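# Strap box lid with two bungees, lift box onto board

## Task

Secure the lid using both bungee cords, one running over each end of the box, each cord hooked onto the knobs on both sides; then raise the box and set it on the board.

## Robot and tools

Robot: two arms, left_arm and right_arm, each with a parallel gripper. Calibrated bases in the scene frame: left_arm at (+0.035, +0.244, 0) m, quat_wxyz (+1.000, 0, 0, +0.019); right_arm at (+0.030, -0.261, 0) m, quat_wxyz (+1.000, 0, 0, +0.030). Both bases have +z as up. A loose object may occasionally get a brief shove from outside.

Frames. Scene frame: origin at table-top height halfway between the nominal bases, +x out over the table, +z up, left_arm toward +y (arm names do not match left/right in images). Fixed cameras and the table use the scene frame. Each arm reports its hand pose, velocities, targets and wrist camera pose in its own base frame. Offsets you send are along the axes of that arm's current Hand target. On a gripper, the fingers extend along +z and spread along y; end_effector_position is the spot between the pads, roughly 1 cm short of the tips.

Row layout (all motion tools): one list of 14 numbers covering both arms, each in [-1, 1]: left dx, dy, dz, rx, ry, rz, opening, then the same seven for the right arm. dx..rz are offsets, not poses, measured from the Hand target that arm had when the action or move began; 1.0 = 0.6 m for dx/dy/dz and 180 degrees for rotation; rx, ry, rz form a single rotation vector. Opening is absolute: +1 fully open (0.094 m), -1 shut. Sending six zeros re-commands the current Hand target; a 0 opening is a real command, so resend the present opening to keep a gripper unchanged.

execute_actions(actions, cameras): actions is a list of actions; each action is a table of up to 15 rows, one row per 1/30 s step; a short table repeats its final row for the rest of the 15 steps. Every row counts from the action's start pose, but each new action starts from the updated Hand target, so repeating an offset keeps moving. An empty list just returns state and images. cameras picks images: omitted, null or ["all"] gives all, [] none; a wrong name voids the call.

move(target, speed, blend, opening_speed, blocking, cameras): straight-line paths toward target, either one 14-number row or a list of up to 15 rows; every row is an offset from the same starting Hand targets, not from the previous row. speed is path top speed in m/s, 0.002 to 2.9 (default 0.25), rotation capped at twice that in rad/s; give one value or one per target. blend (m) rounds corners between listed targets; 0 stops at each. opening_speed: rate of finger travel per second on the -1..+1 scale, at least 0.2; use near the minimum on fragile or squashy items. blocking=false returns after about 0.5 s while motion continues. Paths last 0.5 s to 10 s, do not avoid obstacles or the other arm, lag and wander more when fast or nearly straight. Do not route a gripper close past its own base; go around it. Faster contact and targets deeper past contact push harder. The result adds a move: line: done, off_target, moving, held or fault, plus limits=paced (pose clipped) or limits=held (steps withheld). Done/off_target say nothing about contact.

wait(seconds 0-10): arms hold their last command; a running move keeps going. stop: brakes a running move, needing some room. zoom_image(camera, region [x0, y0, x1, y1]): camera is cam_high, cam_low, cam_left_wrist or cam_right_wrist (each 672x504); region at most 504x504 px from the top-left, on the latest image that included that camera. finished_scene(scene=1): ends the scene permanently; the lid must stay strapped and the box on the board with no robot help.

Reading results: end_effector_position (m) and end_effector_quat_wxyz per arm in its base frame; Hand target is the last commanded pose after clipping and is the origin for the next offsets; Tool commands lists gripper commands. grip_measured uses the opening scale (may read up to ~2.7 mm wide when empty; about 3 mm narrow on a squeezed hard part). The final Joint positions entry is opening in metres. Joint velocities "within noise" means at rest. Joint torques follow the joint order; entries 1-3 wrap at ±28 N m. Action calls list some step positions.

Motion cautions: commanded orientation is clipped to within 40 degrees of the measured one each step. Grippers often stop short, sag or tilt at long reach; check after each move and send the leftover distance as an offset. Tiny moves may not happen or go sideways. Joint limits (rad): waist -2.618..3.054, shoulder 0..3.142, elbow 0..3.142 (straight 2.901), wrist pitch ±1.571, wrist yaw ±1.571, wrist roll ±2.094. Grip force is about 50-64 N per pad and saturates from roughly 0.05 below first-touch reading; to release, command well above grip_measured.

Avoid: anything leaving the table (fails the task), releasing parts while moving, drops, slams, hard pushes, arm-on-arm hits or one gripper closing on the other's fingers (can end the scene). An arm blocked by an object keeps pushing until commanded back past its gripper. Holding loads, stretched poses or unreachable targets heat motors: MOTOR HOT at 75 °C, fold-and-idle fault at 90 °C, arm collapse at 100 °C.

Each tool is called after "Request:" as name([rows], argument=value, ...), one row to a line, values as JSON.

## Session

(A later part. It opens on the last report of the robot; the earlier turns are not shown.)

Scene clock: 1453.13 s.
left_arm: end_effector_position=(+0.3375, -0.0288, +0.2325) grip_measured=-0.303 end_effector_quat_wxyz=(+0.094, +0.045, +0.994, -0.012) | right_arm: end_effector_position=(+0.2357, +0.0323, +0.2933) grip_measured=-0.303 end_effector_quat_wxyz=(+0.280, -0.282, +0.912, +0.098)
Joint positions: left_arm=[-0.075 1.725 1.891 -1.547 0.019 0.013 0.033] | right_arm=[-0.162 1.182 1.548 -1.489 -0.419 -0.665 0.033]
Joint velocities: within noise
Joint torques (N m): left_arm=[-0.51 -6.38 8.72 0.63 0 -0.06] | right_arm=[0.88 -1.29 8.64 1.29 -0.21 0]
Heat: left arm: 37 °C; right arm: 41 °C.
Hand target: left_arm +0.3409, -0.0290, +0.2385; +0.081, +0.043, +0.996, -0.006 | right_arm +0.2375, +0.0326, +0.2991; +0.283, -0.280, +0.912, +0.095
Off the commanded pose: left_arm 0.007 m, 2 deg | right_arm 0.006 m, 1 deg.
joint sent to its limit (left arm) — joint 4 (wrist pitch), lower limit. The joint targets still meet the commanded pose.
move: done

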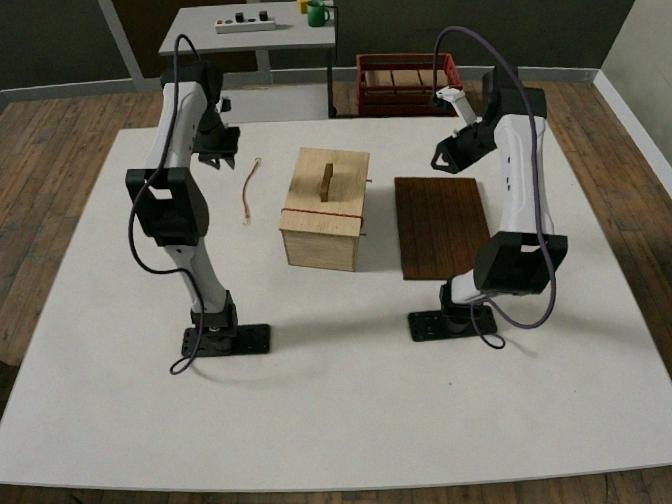

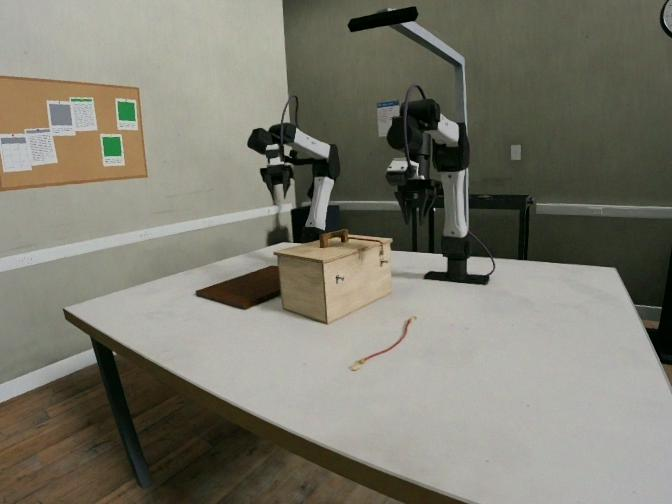

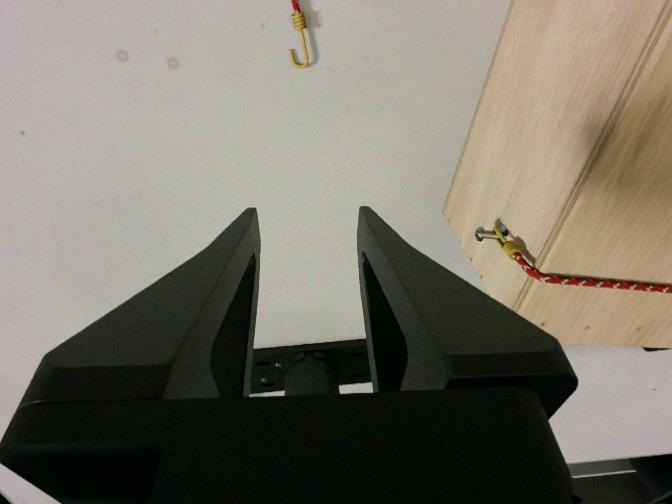

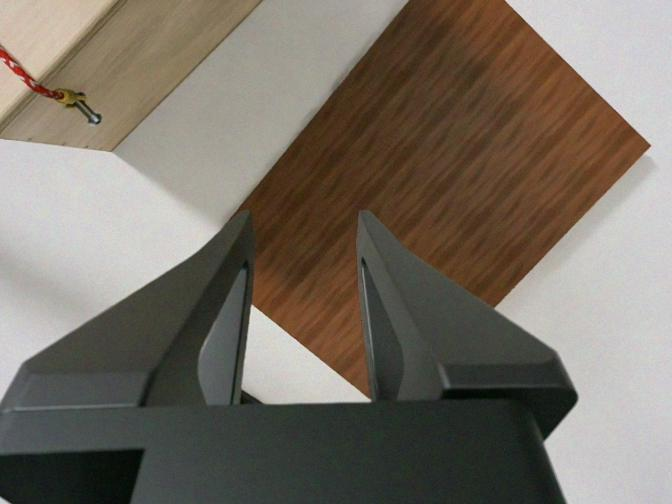

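Request:
move([
  [-0.0078, 0.0195, 0.272, -0.0043, 0, -0.0274, -0.5, 0, 0, 0, 0, 0, 0, -0.3],
], speed=0.15, cameras=["cam_left_wrist", "cam_low"])

Scene clock: 1459.47 s.
left_arm: end_effector_position=(+0.3720, -0.0258, +0.0816) grip_measured=-0.497 end_effector_quat_wxyz=(+0.080, +0.008, +0.997, -0.009) | right_arm: end_effector_position=(+0.2356, +0.0322, +0.2931) grip_measured=-0.303 end_effector_quat_wxyz=(+0.280, -0.282, +0.913, +0.098)
Joint positions: left_arm=[-0.065 1.821 1.402 -0.991 0.01 -0.05 0.024] | right_arm=[-0.162 1.183 1.548 -1.489 -0.418 -0.664 0.033]
Joint velocities: within noise
Joint torques (N m): left_arm=[0.53 -8.12 5.74 0.84 -0.02 -0.05] | right_arm=[0.85 -1.29 8.64 1.27 -0.22 0.05]
Heat: left arm: 38 °C; right arm: 41 °C.
Hand target: left_arm +0.3727, -0.0210, +0.0782; +0.081, -0.001, +0.997, -0.003 | right_arm +0.2375, +0.0326, +0.2991; +0.283, -0.280, +0.912, +0.095
Off the commanded pose: left_arm 0.006 m, 1 deg | right_arm 0.006 m, 1 deg.
move: done
Images, in order (width x height): cam_low 672x504, cam_left_wrist 672x504.

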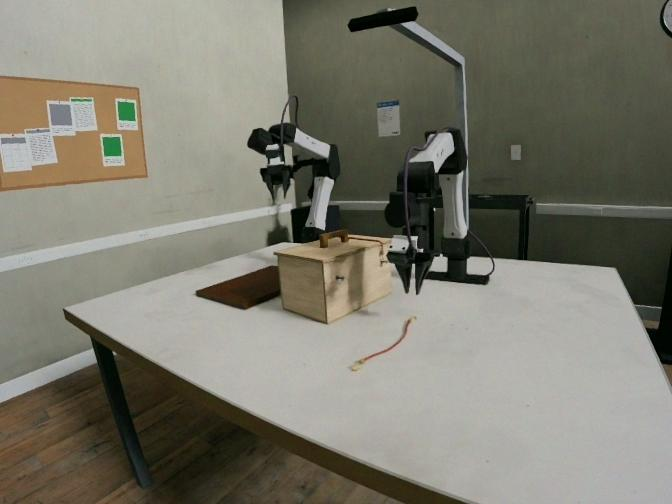

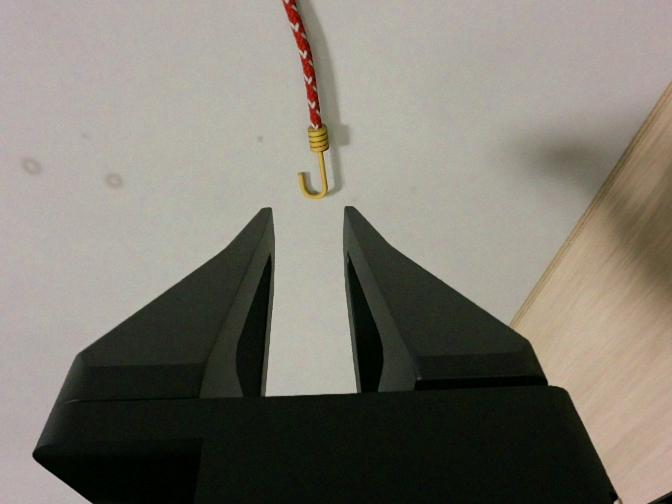

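Request:
move([
  [-0.0057, -0.0067, 0.0853, -0.0069, 0, -0.0439, -0.5, 0, 0, 0, 0, 0, 0, -0.3],
], speed=0.1, cameras=["cam_left_wrist"])

Scene clock: 1466.23 s.
left_arm: end_effector_position=(+0.3850, -0.0251, +0.0334) grip_measured=-0.497 end_effector_quat_wxyz=(+0.081, -0.068, +0.994, -0.004) | right_arm: end_effector_position=(+0.2356, +0.0322, +0.2931) grip_measured=-0.303 end_effector_quat_wxyz=(+0.280, -0.282, +0.913, +0.098)
Joint positions: left_arm=[-0.071 1.915 1.327 -0.821 -0.014 -0.207 0.024] | right_arm=[-0.162 1.183 1.548 -1.489 -0.418 -0.664 0.033]
Joint velocities: within noise
Joint torques (N m): left_arm=[-0.57 -8.35 5.38 0.84 -0.06 -0.03] | right_arm=[0.84 -1.28 8.64 1.28 -0.22 0.05]
Heat: left arm: 37 °C; right arm: 41 °C.
Hand target: left_arm +0.3842, -0.0252, +0.0282; +0.080, -0.070, +0.994, +0.002 | right_arm +0.2375, +0.0326, +0.2991; +0.283, -0.280, +0.912, +0.095
Off the commanded pose: left_arm 0.005 m, 1 deg | right_arm 0.006 m, 1 deg.
move: done
Images, in order (width x height): cam_left_wrist 672x504.

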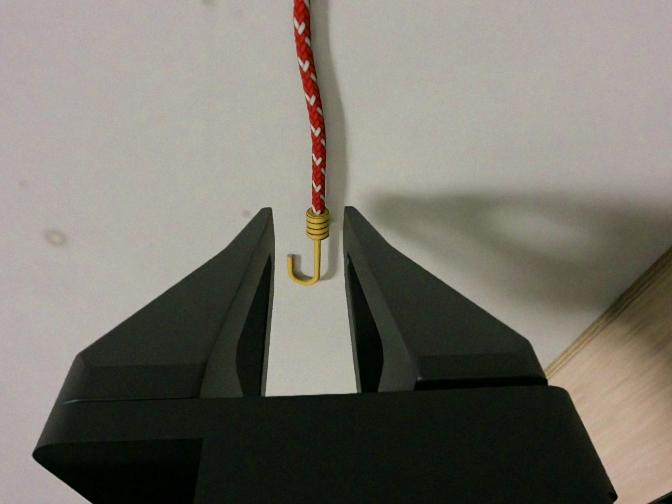

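Request:
move([
  [0.005, -0.0047, 0.0342, 0, 0, 0, -0.5, 0, 0, 0, 0, 0, 0, -0.3],
], speed=0.05, cameras=["cam_left_wrist"])

Scene clock: 1469.70 s.
left_arm: end_effector_position=(+0.3863, -0.0279, +0.0133) grip_measured=-0.497 end_effector_quat_wxyz=(+0.082, -0.068, +0.994, -0.004) | right_arm: end_effector_position=(+0.2356, +0.0322, +0.2931) grip_measured=-0.303 end_effector_quat_wxyz=(+0.280, -0.282, +0.913, +0.098)
Joint positions: left_arm=[-0.079 1.948 1.287 -0.746 -0.015 -0.215 0.024] | right_arm=[-0.162 1.183 1.548 -1.489 -0.418 -0.664 0.033]
Joint velocities: within noise
Joint torques (N m): left_arm=[-0.58 -8.36 5.23 0.88 -0.06 -0.06] | right_arm=[0.84 -1.29 8.64 1.27 -0.22 0.05]
Heat: left arm: 37 °C; right arm: 41 °C.
Hand target: left_arm +0.3850, -0.0281, +0.0074; +0.080, -0.070, +0.994, +0.002 | right_arm +0.2375, +0.0326, +0.2991; +0.283, -0.280, +0.912, +0.095
Off the commanded pose: left_arm 0.006 m, 1 deg | right_arm 0.006 m, 1 deg.
move: done
Images, in order (width x height): cam_left_wrist 672x504.

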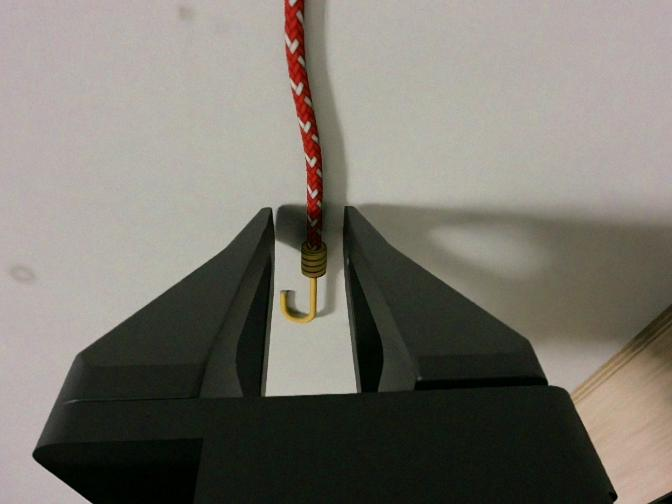

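Request:
move([
  [-0.0053, -0.0052, 0.005, 0, 0, 0, -0.5, 0, 0, 0, 0, 0, 0, -0.3],
  [-0.0053, -0.0052, 0.005, 0, 0, 0, -1, 0, 0, 0, 0, 0, 0, -0.3],
], speed=0.03, opening_speed=0.5, cameras=["cam_left_wrist"])

Request:
zoom_image(camera="cam_left_wrist", region=[250, 180, 370, 330])

Scene clock: 1473.97 s.
left_arm: end_effector_position=(+0.3873, -0.0288, +0.0116) grip_measured=-0.925 end_effector_quat_wxyz=(+0.083, -0.069, +0.994, -0.001) | right_arm: end_effector_position=(+0.2356, +0.0322, +0.2931) grip_measured=-0.303 end_effector_quat_wxyz=(+0.280, -0.281, +0.913, +0.098)
Joint positions: left_arm=[-0.084 1.953 1.287 -0.74 -0.023 -0.221 0.004] | right_arm=[-0.162 1.183 1.548 -1.489 -0.418 -0.664 0.033]
Joint velocities: within noise
Joint torques (N m): left_arm=[-0.64 -7.35 6.49 0.81 0.01 -0.06] | right_arm=[0.85 -1.29 8.64 1.27 -0.22 0.04]
Heat: left arm: 37 °C; right arm: 41 °C.
Hand target: left_arm +0.3890, -0.0306, +0.0050; +0.080, -0.070, +0.994, +0.002 | right_arm +0.2375, +0.0326, +0.2991; +0.283, -0.280, +0.912, +0.095
Off the commanded pose: left_arm 0.007 m, 1 deg | right_arm 0.006 m, 1 deg.
move: done
Images, in order (width x height): cam_left_wrist 672x504.

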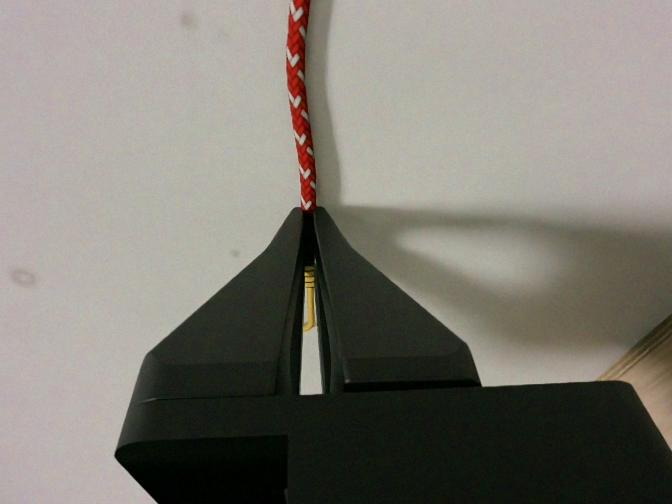

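Scaled by 3.360.

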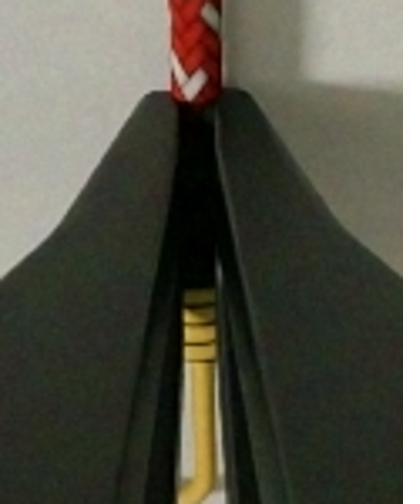

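Request:
move([
  [0, 0, 0, 0, 0, 0, -0.8, 0, 0, 0, 0, 0, 0, -0.3],
  [0.0142, 0.002, -0.0022, 0, 0, 0, -0.8, 0, 0, 0, 0, 0, 0, -0.3],
  [0.0142, 0.002, -0.0022, 0, 0, 0, -1, 0, 0, 0, 0, 0, 0, -0.3],
], speed=0.03, opening_speed=0.5, cameras=["cam_left_wrist"])

Request:
zoom_image(camera="cam_left_wrist", region=[250, 180, 370, 330])

Scene clock: 1479.43 s.
left_arm: end_effector_position=(+0.3875, -0.0296, +0.0111) grip_measured=-0.925 end_effector_quat_wxyz=(+0.087, -0.069, +0.994, -0.001) | right_arm: end_effector_position=(+0.2356, +0.0322, +0.2931) grip_measured=-0.303 end_effector_quat_wxyz=(+0.280, -0.281, +0.913, +0.098)
Joint positions: left_arm=[-0.087 1.948 1.276 -0.726 -0.025 -0.224 0.004] | right_arm=[-0.162 1.183 1.548 -1.489 -0.418 -0.664 0.033]
Joint velocities: within noise
Joint torques (N m): left_arm=[-0.61 -9.29 3.93 0.81 0.06 -0.07] | right_arm=[0.85 -1.29 8.64 1.27 -0.22 0.05]
Heat: left arm: 38 °C; right arm: 41 °C.
Hand target: left_arm +0.3804, -0.0307, +0.0050; +0.080, -0.070, +0.994, +0.002 | right_arm +0.2375, +0.0326, +0.2991; +0.283, -0.280, +0.912, +0.095
Off the commanded pose: left_arm 0.010 m, 1 deg | right_arm 0.006 m, 1 deg.
move: done
Images, in order (width x height): cam_left_wrist 672x504.

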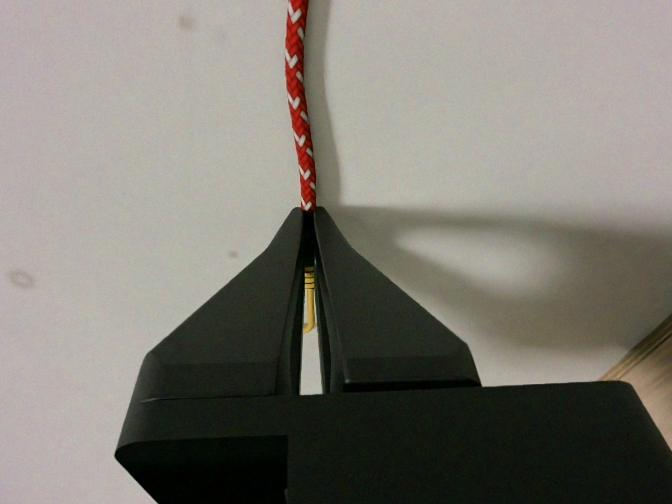

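Scaled by 3.360.

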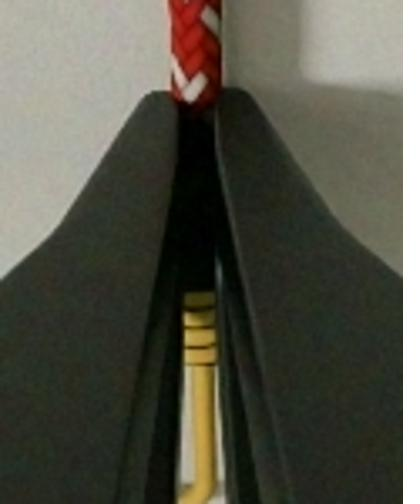

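Request:
move([
  [0, 0, 0, 0, 0, 0, -0.8, 0, 0, 0, 0, 0, 0, -0.3],
  [0.0082, 0.0012, -0.0013, 0, 0, 0, -0.8, 0, 0, 0, 0, 0, 0, -0.3],
], speed=0.03, opening_speed=0.5, cameras=["cam_left_wrist"])

Scene clock: 1481.77 s.
left_arm: end_effector_position=(+0.3874, -0.0296, +0.0113) grip_measured=-0.803 end_effector_quat_wxyz=(+0.096, -0.069, +0.993, -0.003) | right_arm: end_effector_position=(+0.2356, +0.0322, +0.2931) grip_measured=-0.303 end_effector_quat_wxyz=(+0.280, -0.281, +0.913, +0.098)
Joint positions: left_arm=[-0.087 1.934 1.254 -0.7 -0.025 -0.224 0.009] | right_arm=[-0.162 1.183 1.548 -1.489 -0.418 -0.664 0.033]
Joint velocities: within noise
Joint torques (N m): left_arm=[-0.69 -9.36 3.79 0.63 0.01 -0.07] | right_arm=[0.85 -1.28 8.65 1.27 -0.22 0.05]
Heat: left arm: 37 °C; right arm: 41 °C.
Hand target: left_arm +0.3753, -0.0306, +0.0050; +0.080, -0.070, +0.994, +0.002 | right_arm +0.2375, +0.0326, +0.2991; +0.283, -0.280, +0.912, +0.095
Off the commanded pose: left_arm 0.014 m, 2 deg | right_arm 0.006 m, 1 deg.
move: off_target (left_arm)
Images, in order (width x height): cam_left_wrist 672x504.

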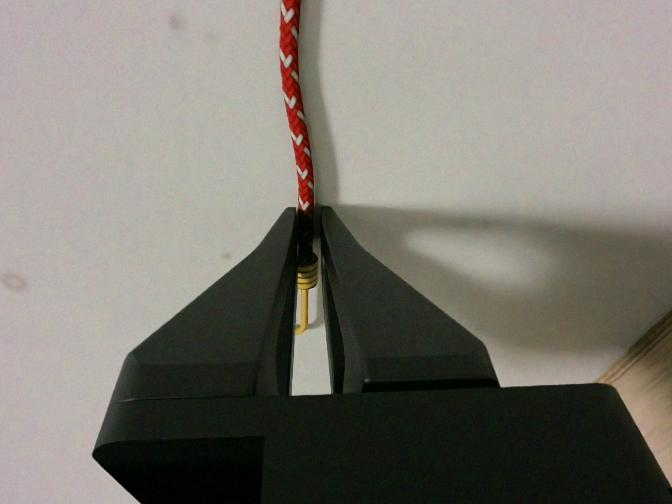

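Request:
move([
  [-0.0026, 0, -0.0165, 0, 0, 0, -0.8, 0, 0, 0, 0, 0, 0, -0.3],
], speed=0.05, cameras=["cam_left_wrist"])

Scene clock: 1483.40 s.
left_arm: end_effector_position=(+0.3842, -0.0293, +0.0116) grip_measured=-0.803 end_effector_quat_wxyz=(+0.090, -0.069, +0.994, -0.002) | right_arm: end_effector_position=(+0.2356, +0.0322, +0.2931) grip_measured=-0.303 end_effector_quat_wxyz=(+0.280, -0.281, +0.913, +0.098)
Joint positions: left_arm=[-0.087 1.932 1.253 -0.714 -0.025 -0.224 0.009] | right_arm=[-0.162 1.183 1.548 -1.489 -0.418 -0.664 0.033]
Joint velocities: within noise
Joint torques (N m): left_arm=[-0.68 -10.47 5.5 0.37 0.01 -0.07] | right_arm=[0.87 -1.28 8.62 1.27 -0.22 0.05]
Heat: left arm: 37 °C; right arm: 41 °C.
Hand target: left_arm +0.3752, -0.0306, +0.0149; +0.080, -0.070, +0.994, +0.002 | right_arm +0.2375, +0.0326, +0.2991; +0.283, -0.280, +0.912, +0.095
Off the commanded pose: left_arm 0.010 m, 1 deg | right_arm 0.006 m, 1 deg.
move: done
Images, in order (width x height): cam_left_wrist 672x504.

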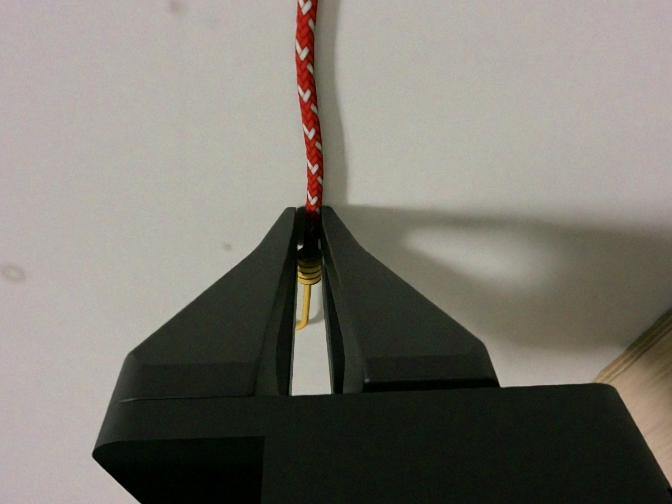

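Request:
move([
  [0, 0, 0, 0, 0, 0, -1, 0, 0, 0, 0, 0, 0, -0.3],
], speed=0.05, opening_speed=0.5, cameras=["cam_left_wrist"])

Request:
zoom_image(camera="cam_left_wrist", region=[250, 180, 370, 330])

Scene clock: 1485.13 s.
left_arm: end_effector_position=(+0.3833, -0.0293, +0.0117) grip_measured=-0.926 end_effector_quat_wxyz=(+0.088, -0.069, +0.994, -0.001) | right_arm: end_effector_position=(+0.2356, +0.0322, +0.2931) grip_measured=-0.303 end_effector_quat_wxyz=(+0.280, -0.281, +0.913, +0.098)
Joint positions: left_arm=[-0.087 1.931 1.253 -0.718 -0.025 -0.225 0.003] | right_arm=[-0.162 1.183 1.548 -1.489 -0.418 -0.664 0.033]
Joint velocities: within noise
Joint torques (N m): left_arm=[-0.68 -10.44 5.48 0.4 0.02 -0.06] | right_arm=[0.85 -1.29 8.62 1.27 -0.22 0.04]
Heat: left arm: 37 °C; right arm: 41 °C.
Hand target: left_arm +0.3753, -0.0306, +0.0150; +0.080, -0.070, +0.994, +0.002 | right_arm +0.2375, +0.0326, +0.2991; +0.283, -0.280, +0.912, +0.095
Off the commanded pose: left_arm 0.009 m, 1 deg | right_arm 0.006 m, 1 deg.
move: done
Images, in order (width x height): cam_left_wrist 672x504.

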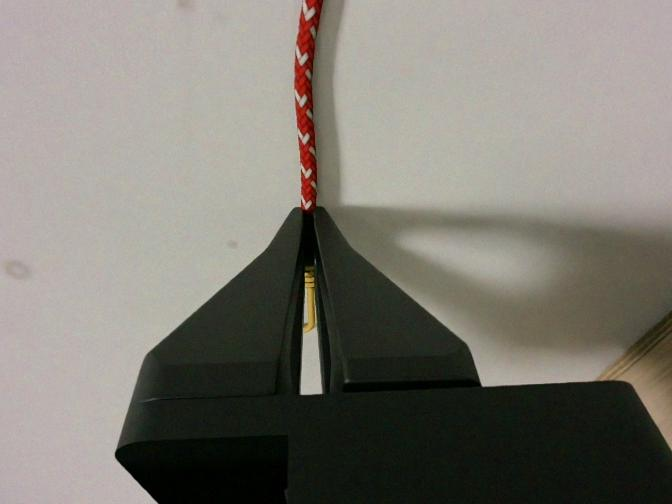

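Scaled by 3.360.

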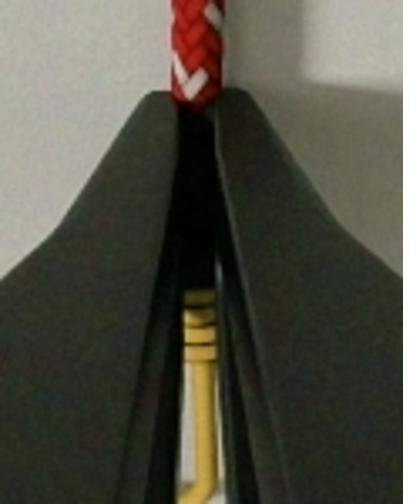

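Request:
move([
  [0.0259, 0, -0.1646, 0, 0, 0, -1, 0, 0, 0, 0, 0, 0, -0.3],
], speed=0.12)

Request:
zoom_image(camera="cam_low", region=[340, 220, 460, 380])

Scene clock: 1496.03 s.
left_arm: end_effector_position=(+0.3376, -0.0327, +0.0945) grip_measured=-0.928 end_effector_quat_wxyz=(+0.058, -0.069, +0.996, +0.002) | right_arm: end_effector_position=(+0.2356, +0.0322, +0.2931) grip_measured=-0.303 end_effector_quat_wxyz=(+0.280, -0.281, +0.913, +0.098)
Joint positions: left_arm=[-0.109 1.73 1.349 -1.077 -0.025 -0.245 0.003] | right_arm=[-0.162 1.183 1.548 -1.489 -0.418 -0.664 0.033]
Joint velocities: within noise
Joint torques (N m): left_arm=[-0.61 -9.32 8.95 0.51 -0.02 -0.04] | right_arm=[0.85 -1.28 8.64 1.27 -0.22 0.04]
Heat: left arm: 39 °C; right arm: 41 °C.
Hand target: left_arm +0.3443, -0.0343, +0.1100; +0.080, -0.070, +0.994, +0.002 | right_arm +0.2375, +0.0326, +0.2991; +0.283, -0.280, +0.912, +0.095
Off the commanded pose: left_arm 0.017 m, 3 deg | right_arm 0.006 m, 1 deg.
move: off_target (left_arm)

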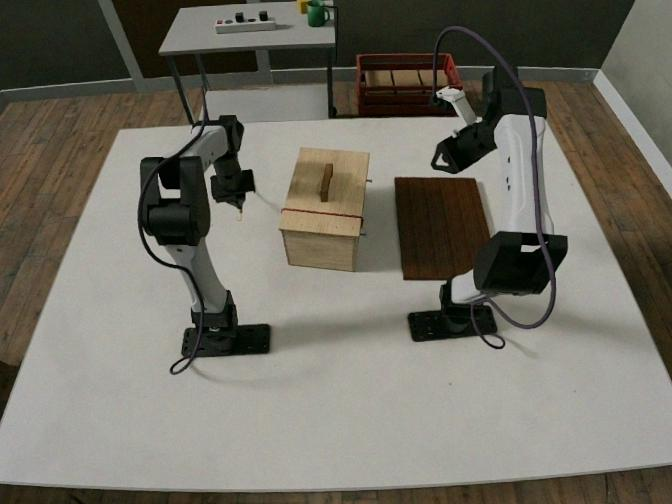

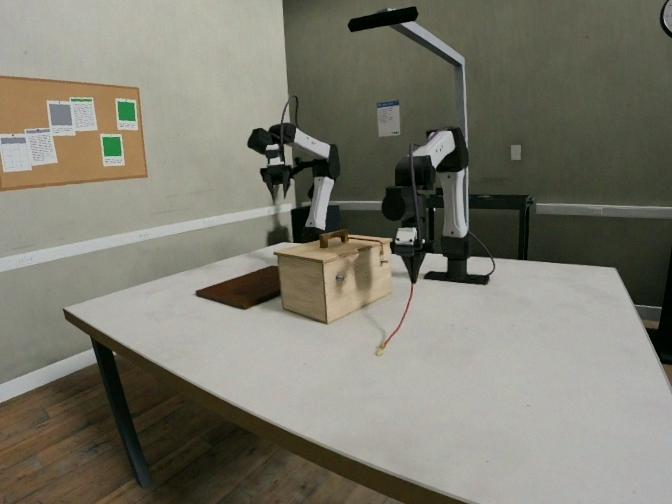

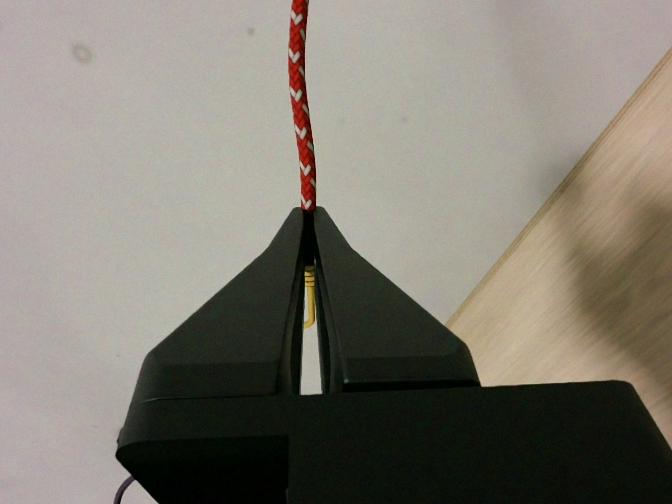

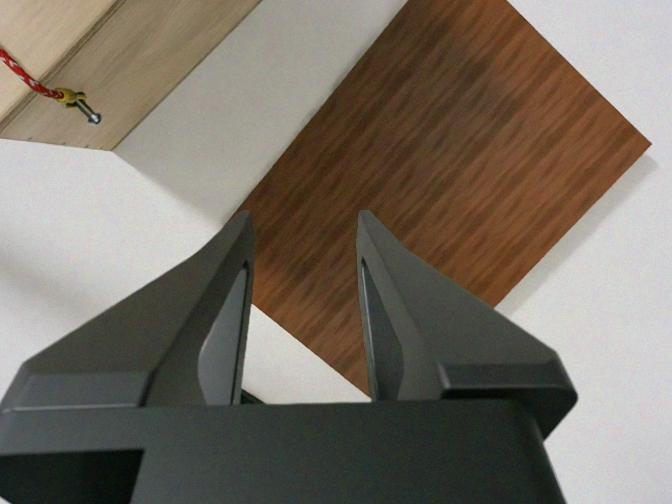

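Scaled by 3.150.

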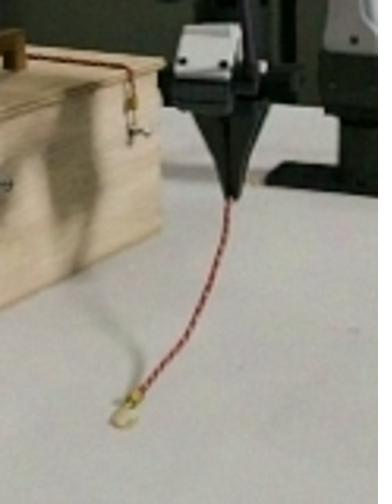

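Request:
move([
  [-0.0272, 0.0095, -0.316, 0, -0.2278, 0, -1, 0, 0, 0, 0, 0, 0, -0.3],
], speed=0.12)

Request:
zoom_image(camera="cam_low", region=[340, 180, 460, 340])

Scene clock: 1504.93 s.
left_arm: end_effector_position=(+0.3285, -0.0296, +0.2911) grip_measured=-0.928 end_effector_quat_wxyz=(+0.407, -0.067, +0.911, +0.024) | right_arm: end_effector_position=(+0.2356, +0.0322, +0.2931) grip_measured=-0.303 end_effector_quat_wxyz=(+0.280, -0.281, +0.913, +0.098)
Joint positions: left_arm=[-0.227 1.187 1.349 -0.925 -0.264 -0.261 0.003] | right_arm=[-0.162 1.183 1.548 -1.489 -0.418 -0.664 0.033]
Joint velocities: within noise
Joint torques (N m): left_arm=[-0.61 -4.19 7.17 1.98 -0.22 0.14] | right_arm=[0.84 -1.29 8.62 1.27 -0.22 0.04]
Heat: left arm: 39 °C; right arm: 41 °C.
Hand target: left_arm +0.3294, -0.0295, +0.2997; +0.423, -0.065, +0.903, +0.027 | right_arm +0.2375, +0.0326, +0.2991; +0.283, -0.280, +0.912, +0.095
Off the commanded pose: left_arm 0.009 m, 2 deg | right_arm 0.006 m, 1 deg.
move: done

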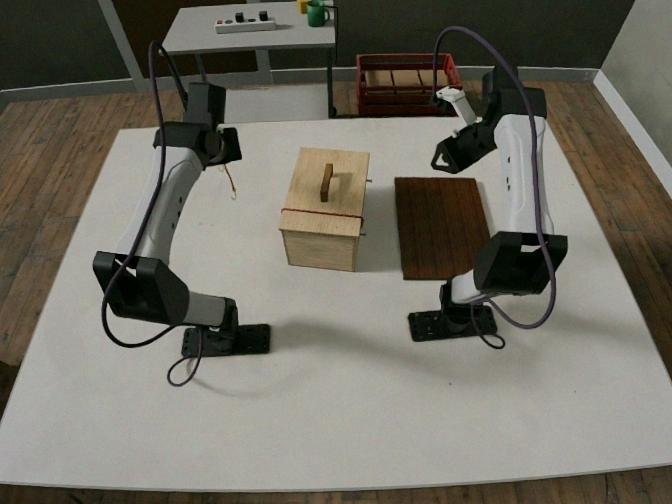

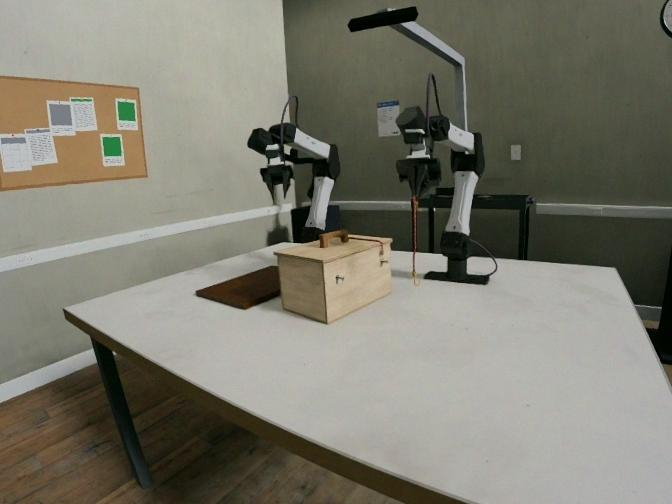

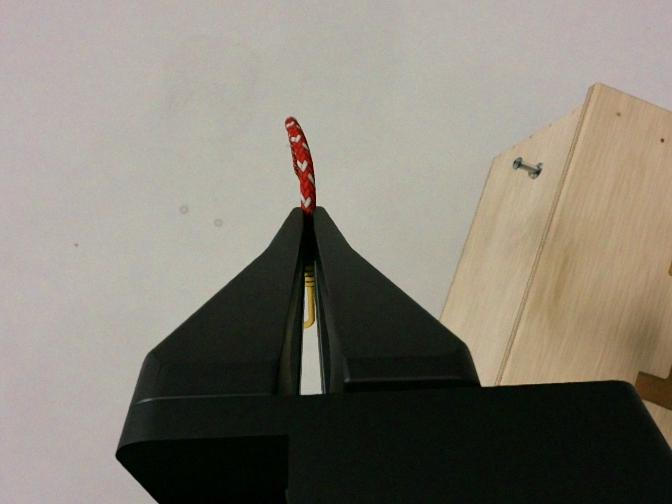

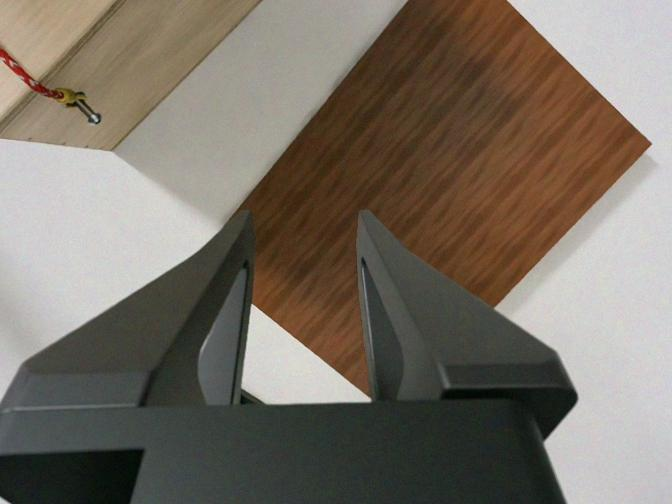

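Scaled by 3.150.

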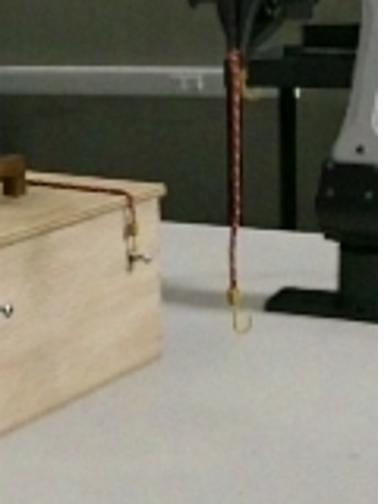

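Request:
move([
  [-0.1986, -0.0751, -0.1007, 0.4133, -0.0639, 0.2643, -1, 0, 0, 0, 0, 0, 0, -0.3],
], speed=0.15)

Request:
zoom_image(camera="cam_low", region=[340, 130, 500, 330])

Scene clock: 1517.30 s.
left_arm: end_effector_position=(+0.3648, -0.0707, +0.4232) grip_measured=-0.928 end_effector_quat_wxyz=(+0.509, +0.456, +0.665, -0.300) | right_arm: end_effector_position=(+0.2356, +0.0323, +0.2931) grip_measured=-0.303 end_effector_quat_wxyz=(+0.280, -0.281, +0.913, +0.099)
Joint positions: left_arm=[0.258 1.808 2.303 -1.551 1.218 1.097 0.003] | right_arm=[-0.162 1.183 1.548 -1.49 -0.418 -0.664 0.033]
Joint velocities: within noise
Joint torques (N m): left_arm=[0.53 -6.26 7.69 1.01 0.96 0.21] | right_arm=[0.85 -1.29 8.64 1.27 -0.22 0.04]
Heat: left arm: 39 °C; right arm: 42 °C.
Hand target: left_arm +0.3651, -0.0691, +0.4303; +0.412, +0.543, +0.646, -0.345 | right_arm +0.2375, +0.0326, +0.2990; +0.283, -0.280, +0.912, +0.095
Off the commanded pose: left_arm 0.007 m, 16 deg | right_arm 0.006 m, 1 deg.
joint sent to its limit (left arm) — joint 4 (wrist pitch), lower limit. The joint targets are off in orientation, not in position.
move: off_target (left_arm)

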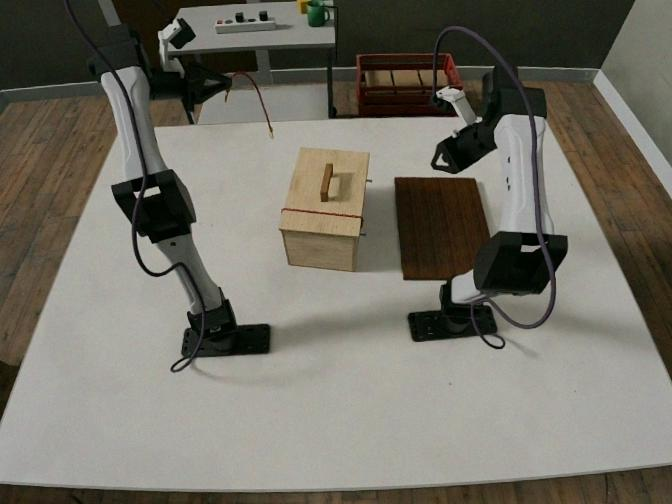

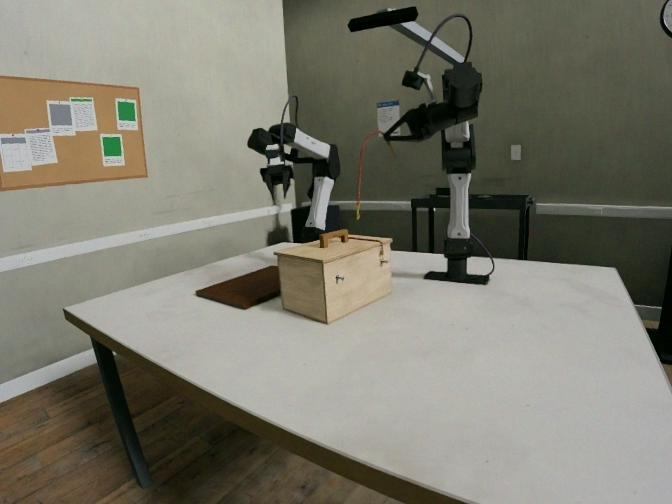

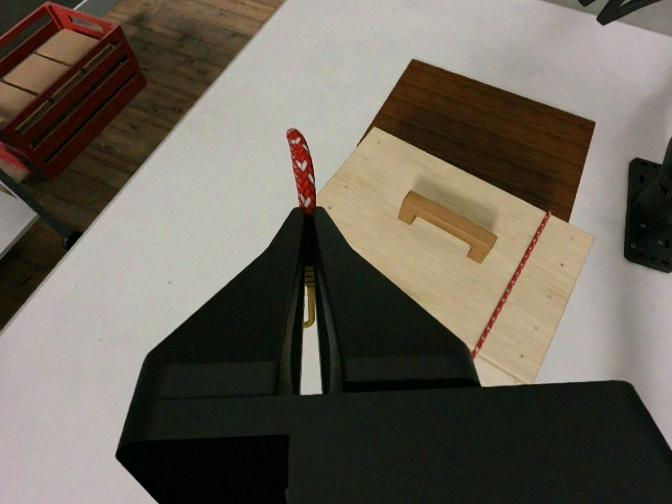

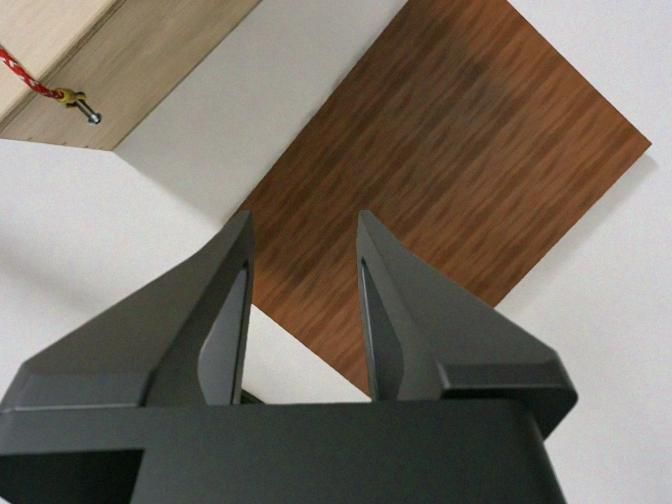

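Scaled by 2.520.

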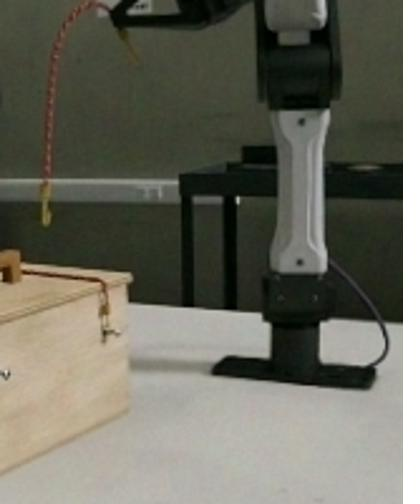

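Request:
move([
  [-0.065, 0.0223, 0.1998, -0.0604, -0.0444, -0.0282, -1, 0, 0, 0, 0, 0, 0, -0.3],
], speed=0.1)

Request:
zoom_image(camera="cam_low", region=[270, 110, 430, 310])

Scene clock: 1522.90 s.
left_arm: end_effector_position=(+0.4066, -0.1902, +0.4050) grip_measured=-0.928 end_effector_quat_wxyz=(+0.477, +0.444, +0.675, -0.346) | right_arm: end_effector_position=(+0.2356, +0.0323, +0.2931) grip_measured=-0.303 end_effector_quat_wxyz=(+0.280, -0.281, +0.913, +0.099)
Joint positions: left_arm=[-0.106 1.774 2.068 -0.913 1.015 0.498 0.003] | right_arm=[-0.162 1.183 1.548 -1.49 -0.418 -0.664 0.033]
Joint velocities: within noise
Joint torques (N m): left_arm=[-0.27 -10.5 5.37 1.84 0.41 -0.02] | right_arm=[0.84 -1.28 8.62 1.27 -0.22 0.04]
Heat: left arm: 39 °C; right arm: 42 °C.
Hand target: left_arm +0.4000, -0.1900, +0.4148; +0.489, +0.447, +0.669, -0.338 | right_arm +0.2375, +0.0326, +0.2990; +0.283, -0.280, +0.912, +0.095
Off the commanded pose: left_arm 0.012 m, 2 deg | right_arm 0.006 m, 1 deg.
move: off_target (left_arm)

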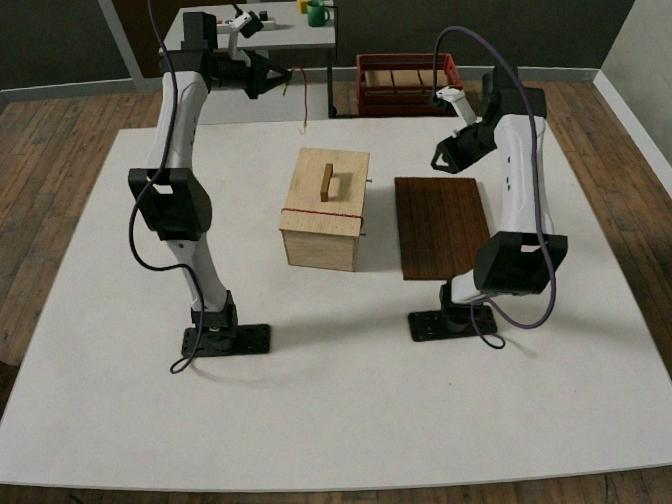

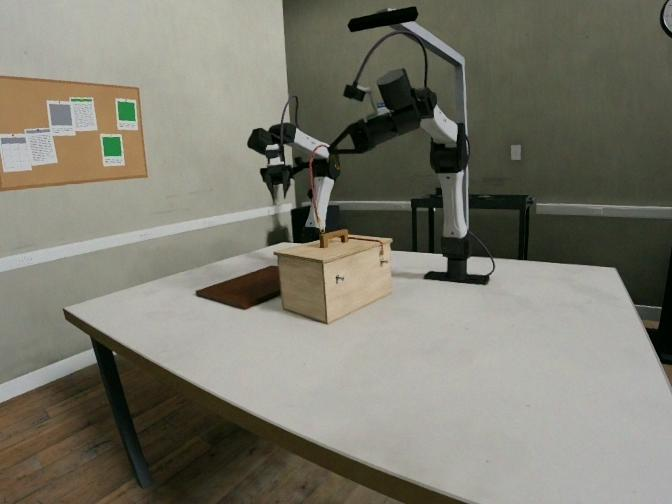

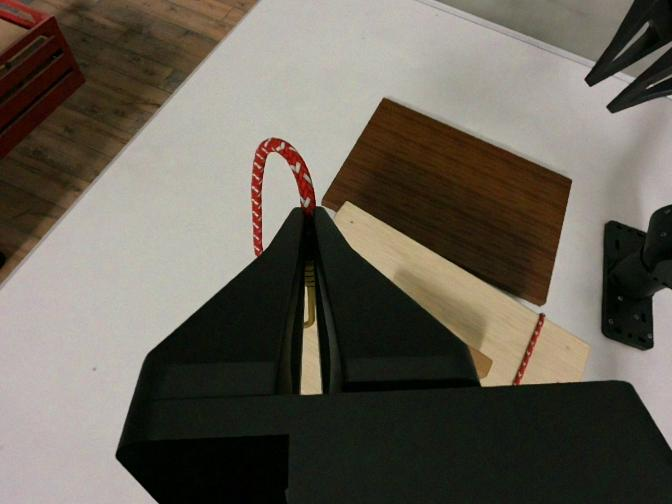

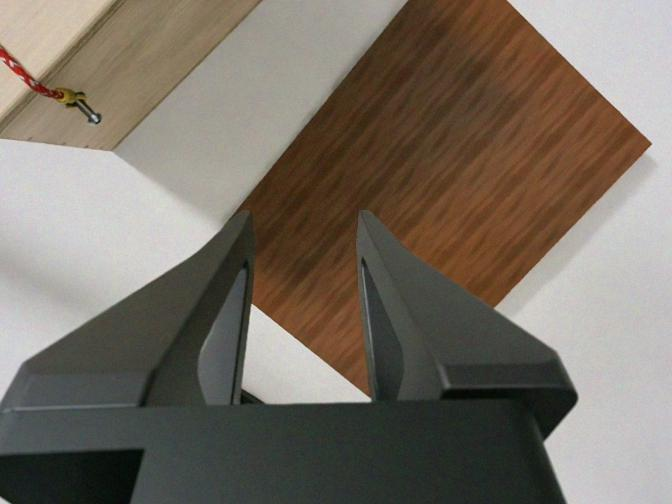

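Scaled by 2.520.

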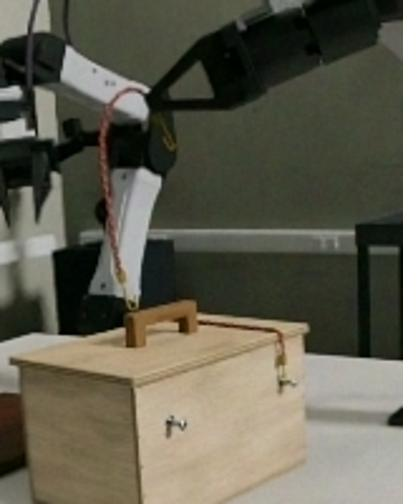

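Request:
zoom_image(camera="cam_low", region=[300, 190, 350, 250])

Request:
zoom_image(camera="cam_high", region=[270, 60, 340, 150])

Scaled by 8.400.

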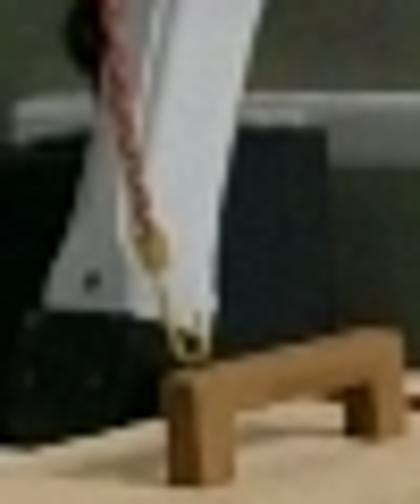

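Scaled by 5.600.

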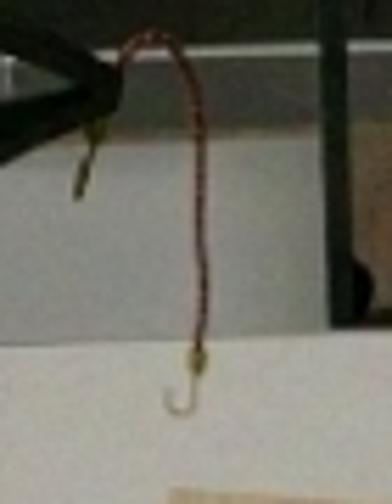

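Request:
move([
  [-0.0483, -0.0617, 0.044, 0, 0.0556, 0.111, -1, 0, 0, 0, 0, 0, 0, -0.3],
], speed=0.08)

Request:
zoom_image(camera="cam_low", region=[280, 110, 380, 250])

Request:
zoom_image(camera="cam_high", region=[270, 50, 350, 170])

Scene clock: 1535.93 s.
left_arm: end_effector_position=(+0.3781, -0.2334, +0.4320) grip_measured=-0.928 end_effector_quat_wxyz=(+0.476, +0.577, +0.627, -0.215) | right_arm: end_effector_position=(+0.2356, +0.0323, +0.2931) grip_measured=-0.303 end_effector_quat_wxyz=(+0.280, -0.281, +0.913, +0.099)
Joint positions: left_arm=[-0.283 1.944 2.601 -1.335 0.761 0.827 0.003] | right_arm=[-0.162 1.183 1.548 -1.49 -0.418 -0.664 0.033]
Joint velocities: within noise
Joint torques (N m): left_arm=[-0.49 -7.2 7.5 1.69 0.36 0.17] | right_arm=[0.85 -1.29 8.64 1.27 -0.22 0.04]
Heat: left arm: 39 °C; right arm: 42 °C.
Hand target: left_arm +0.3784, -0.2349, +0.4355; +0.481, +0.583, +0.621, -0.208 | right_arm +0.2375, +0.0326, +0.2990; +0.283, -0.280, +0.912, +0.096
Off the commanded pose: left_arm 0.004 m, 1 deg | right_arm 0.006 m, 1 deg.
move: done

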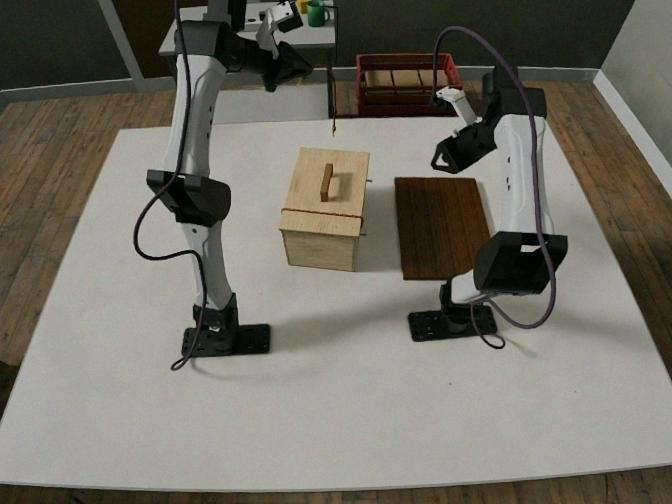

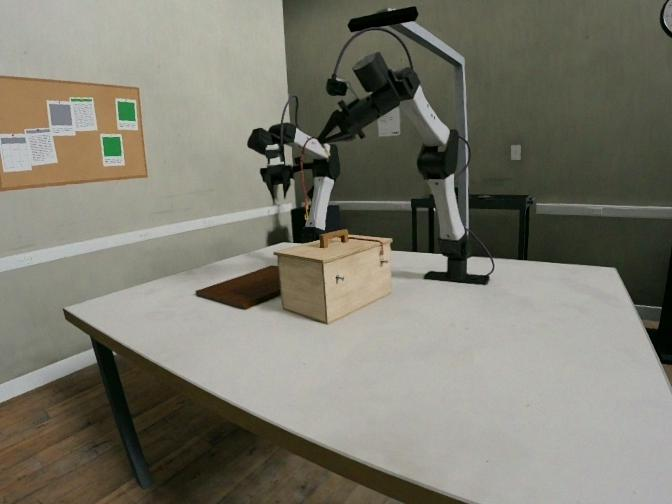

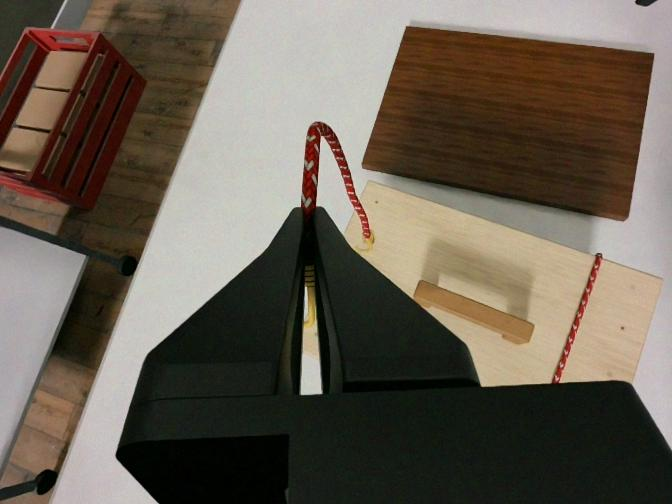

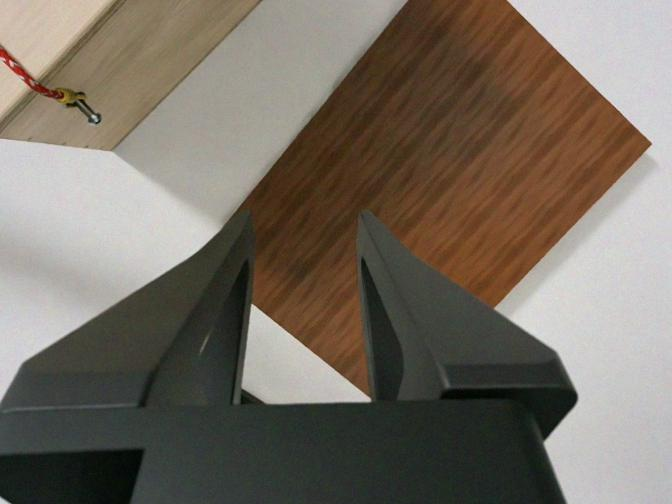

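Scaled by 3.600.

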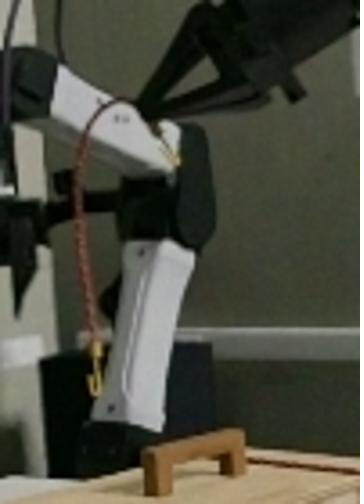

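Scaled by 4.200.

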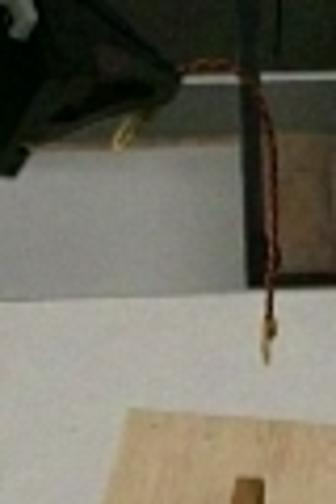

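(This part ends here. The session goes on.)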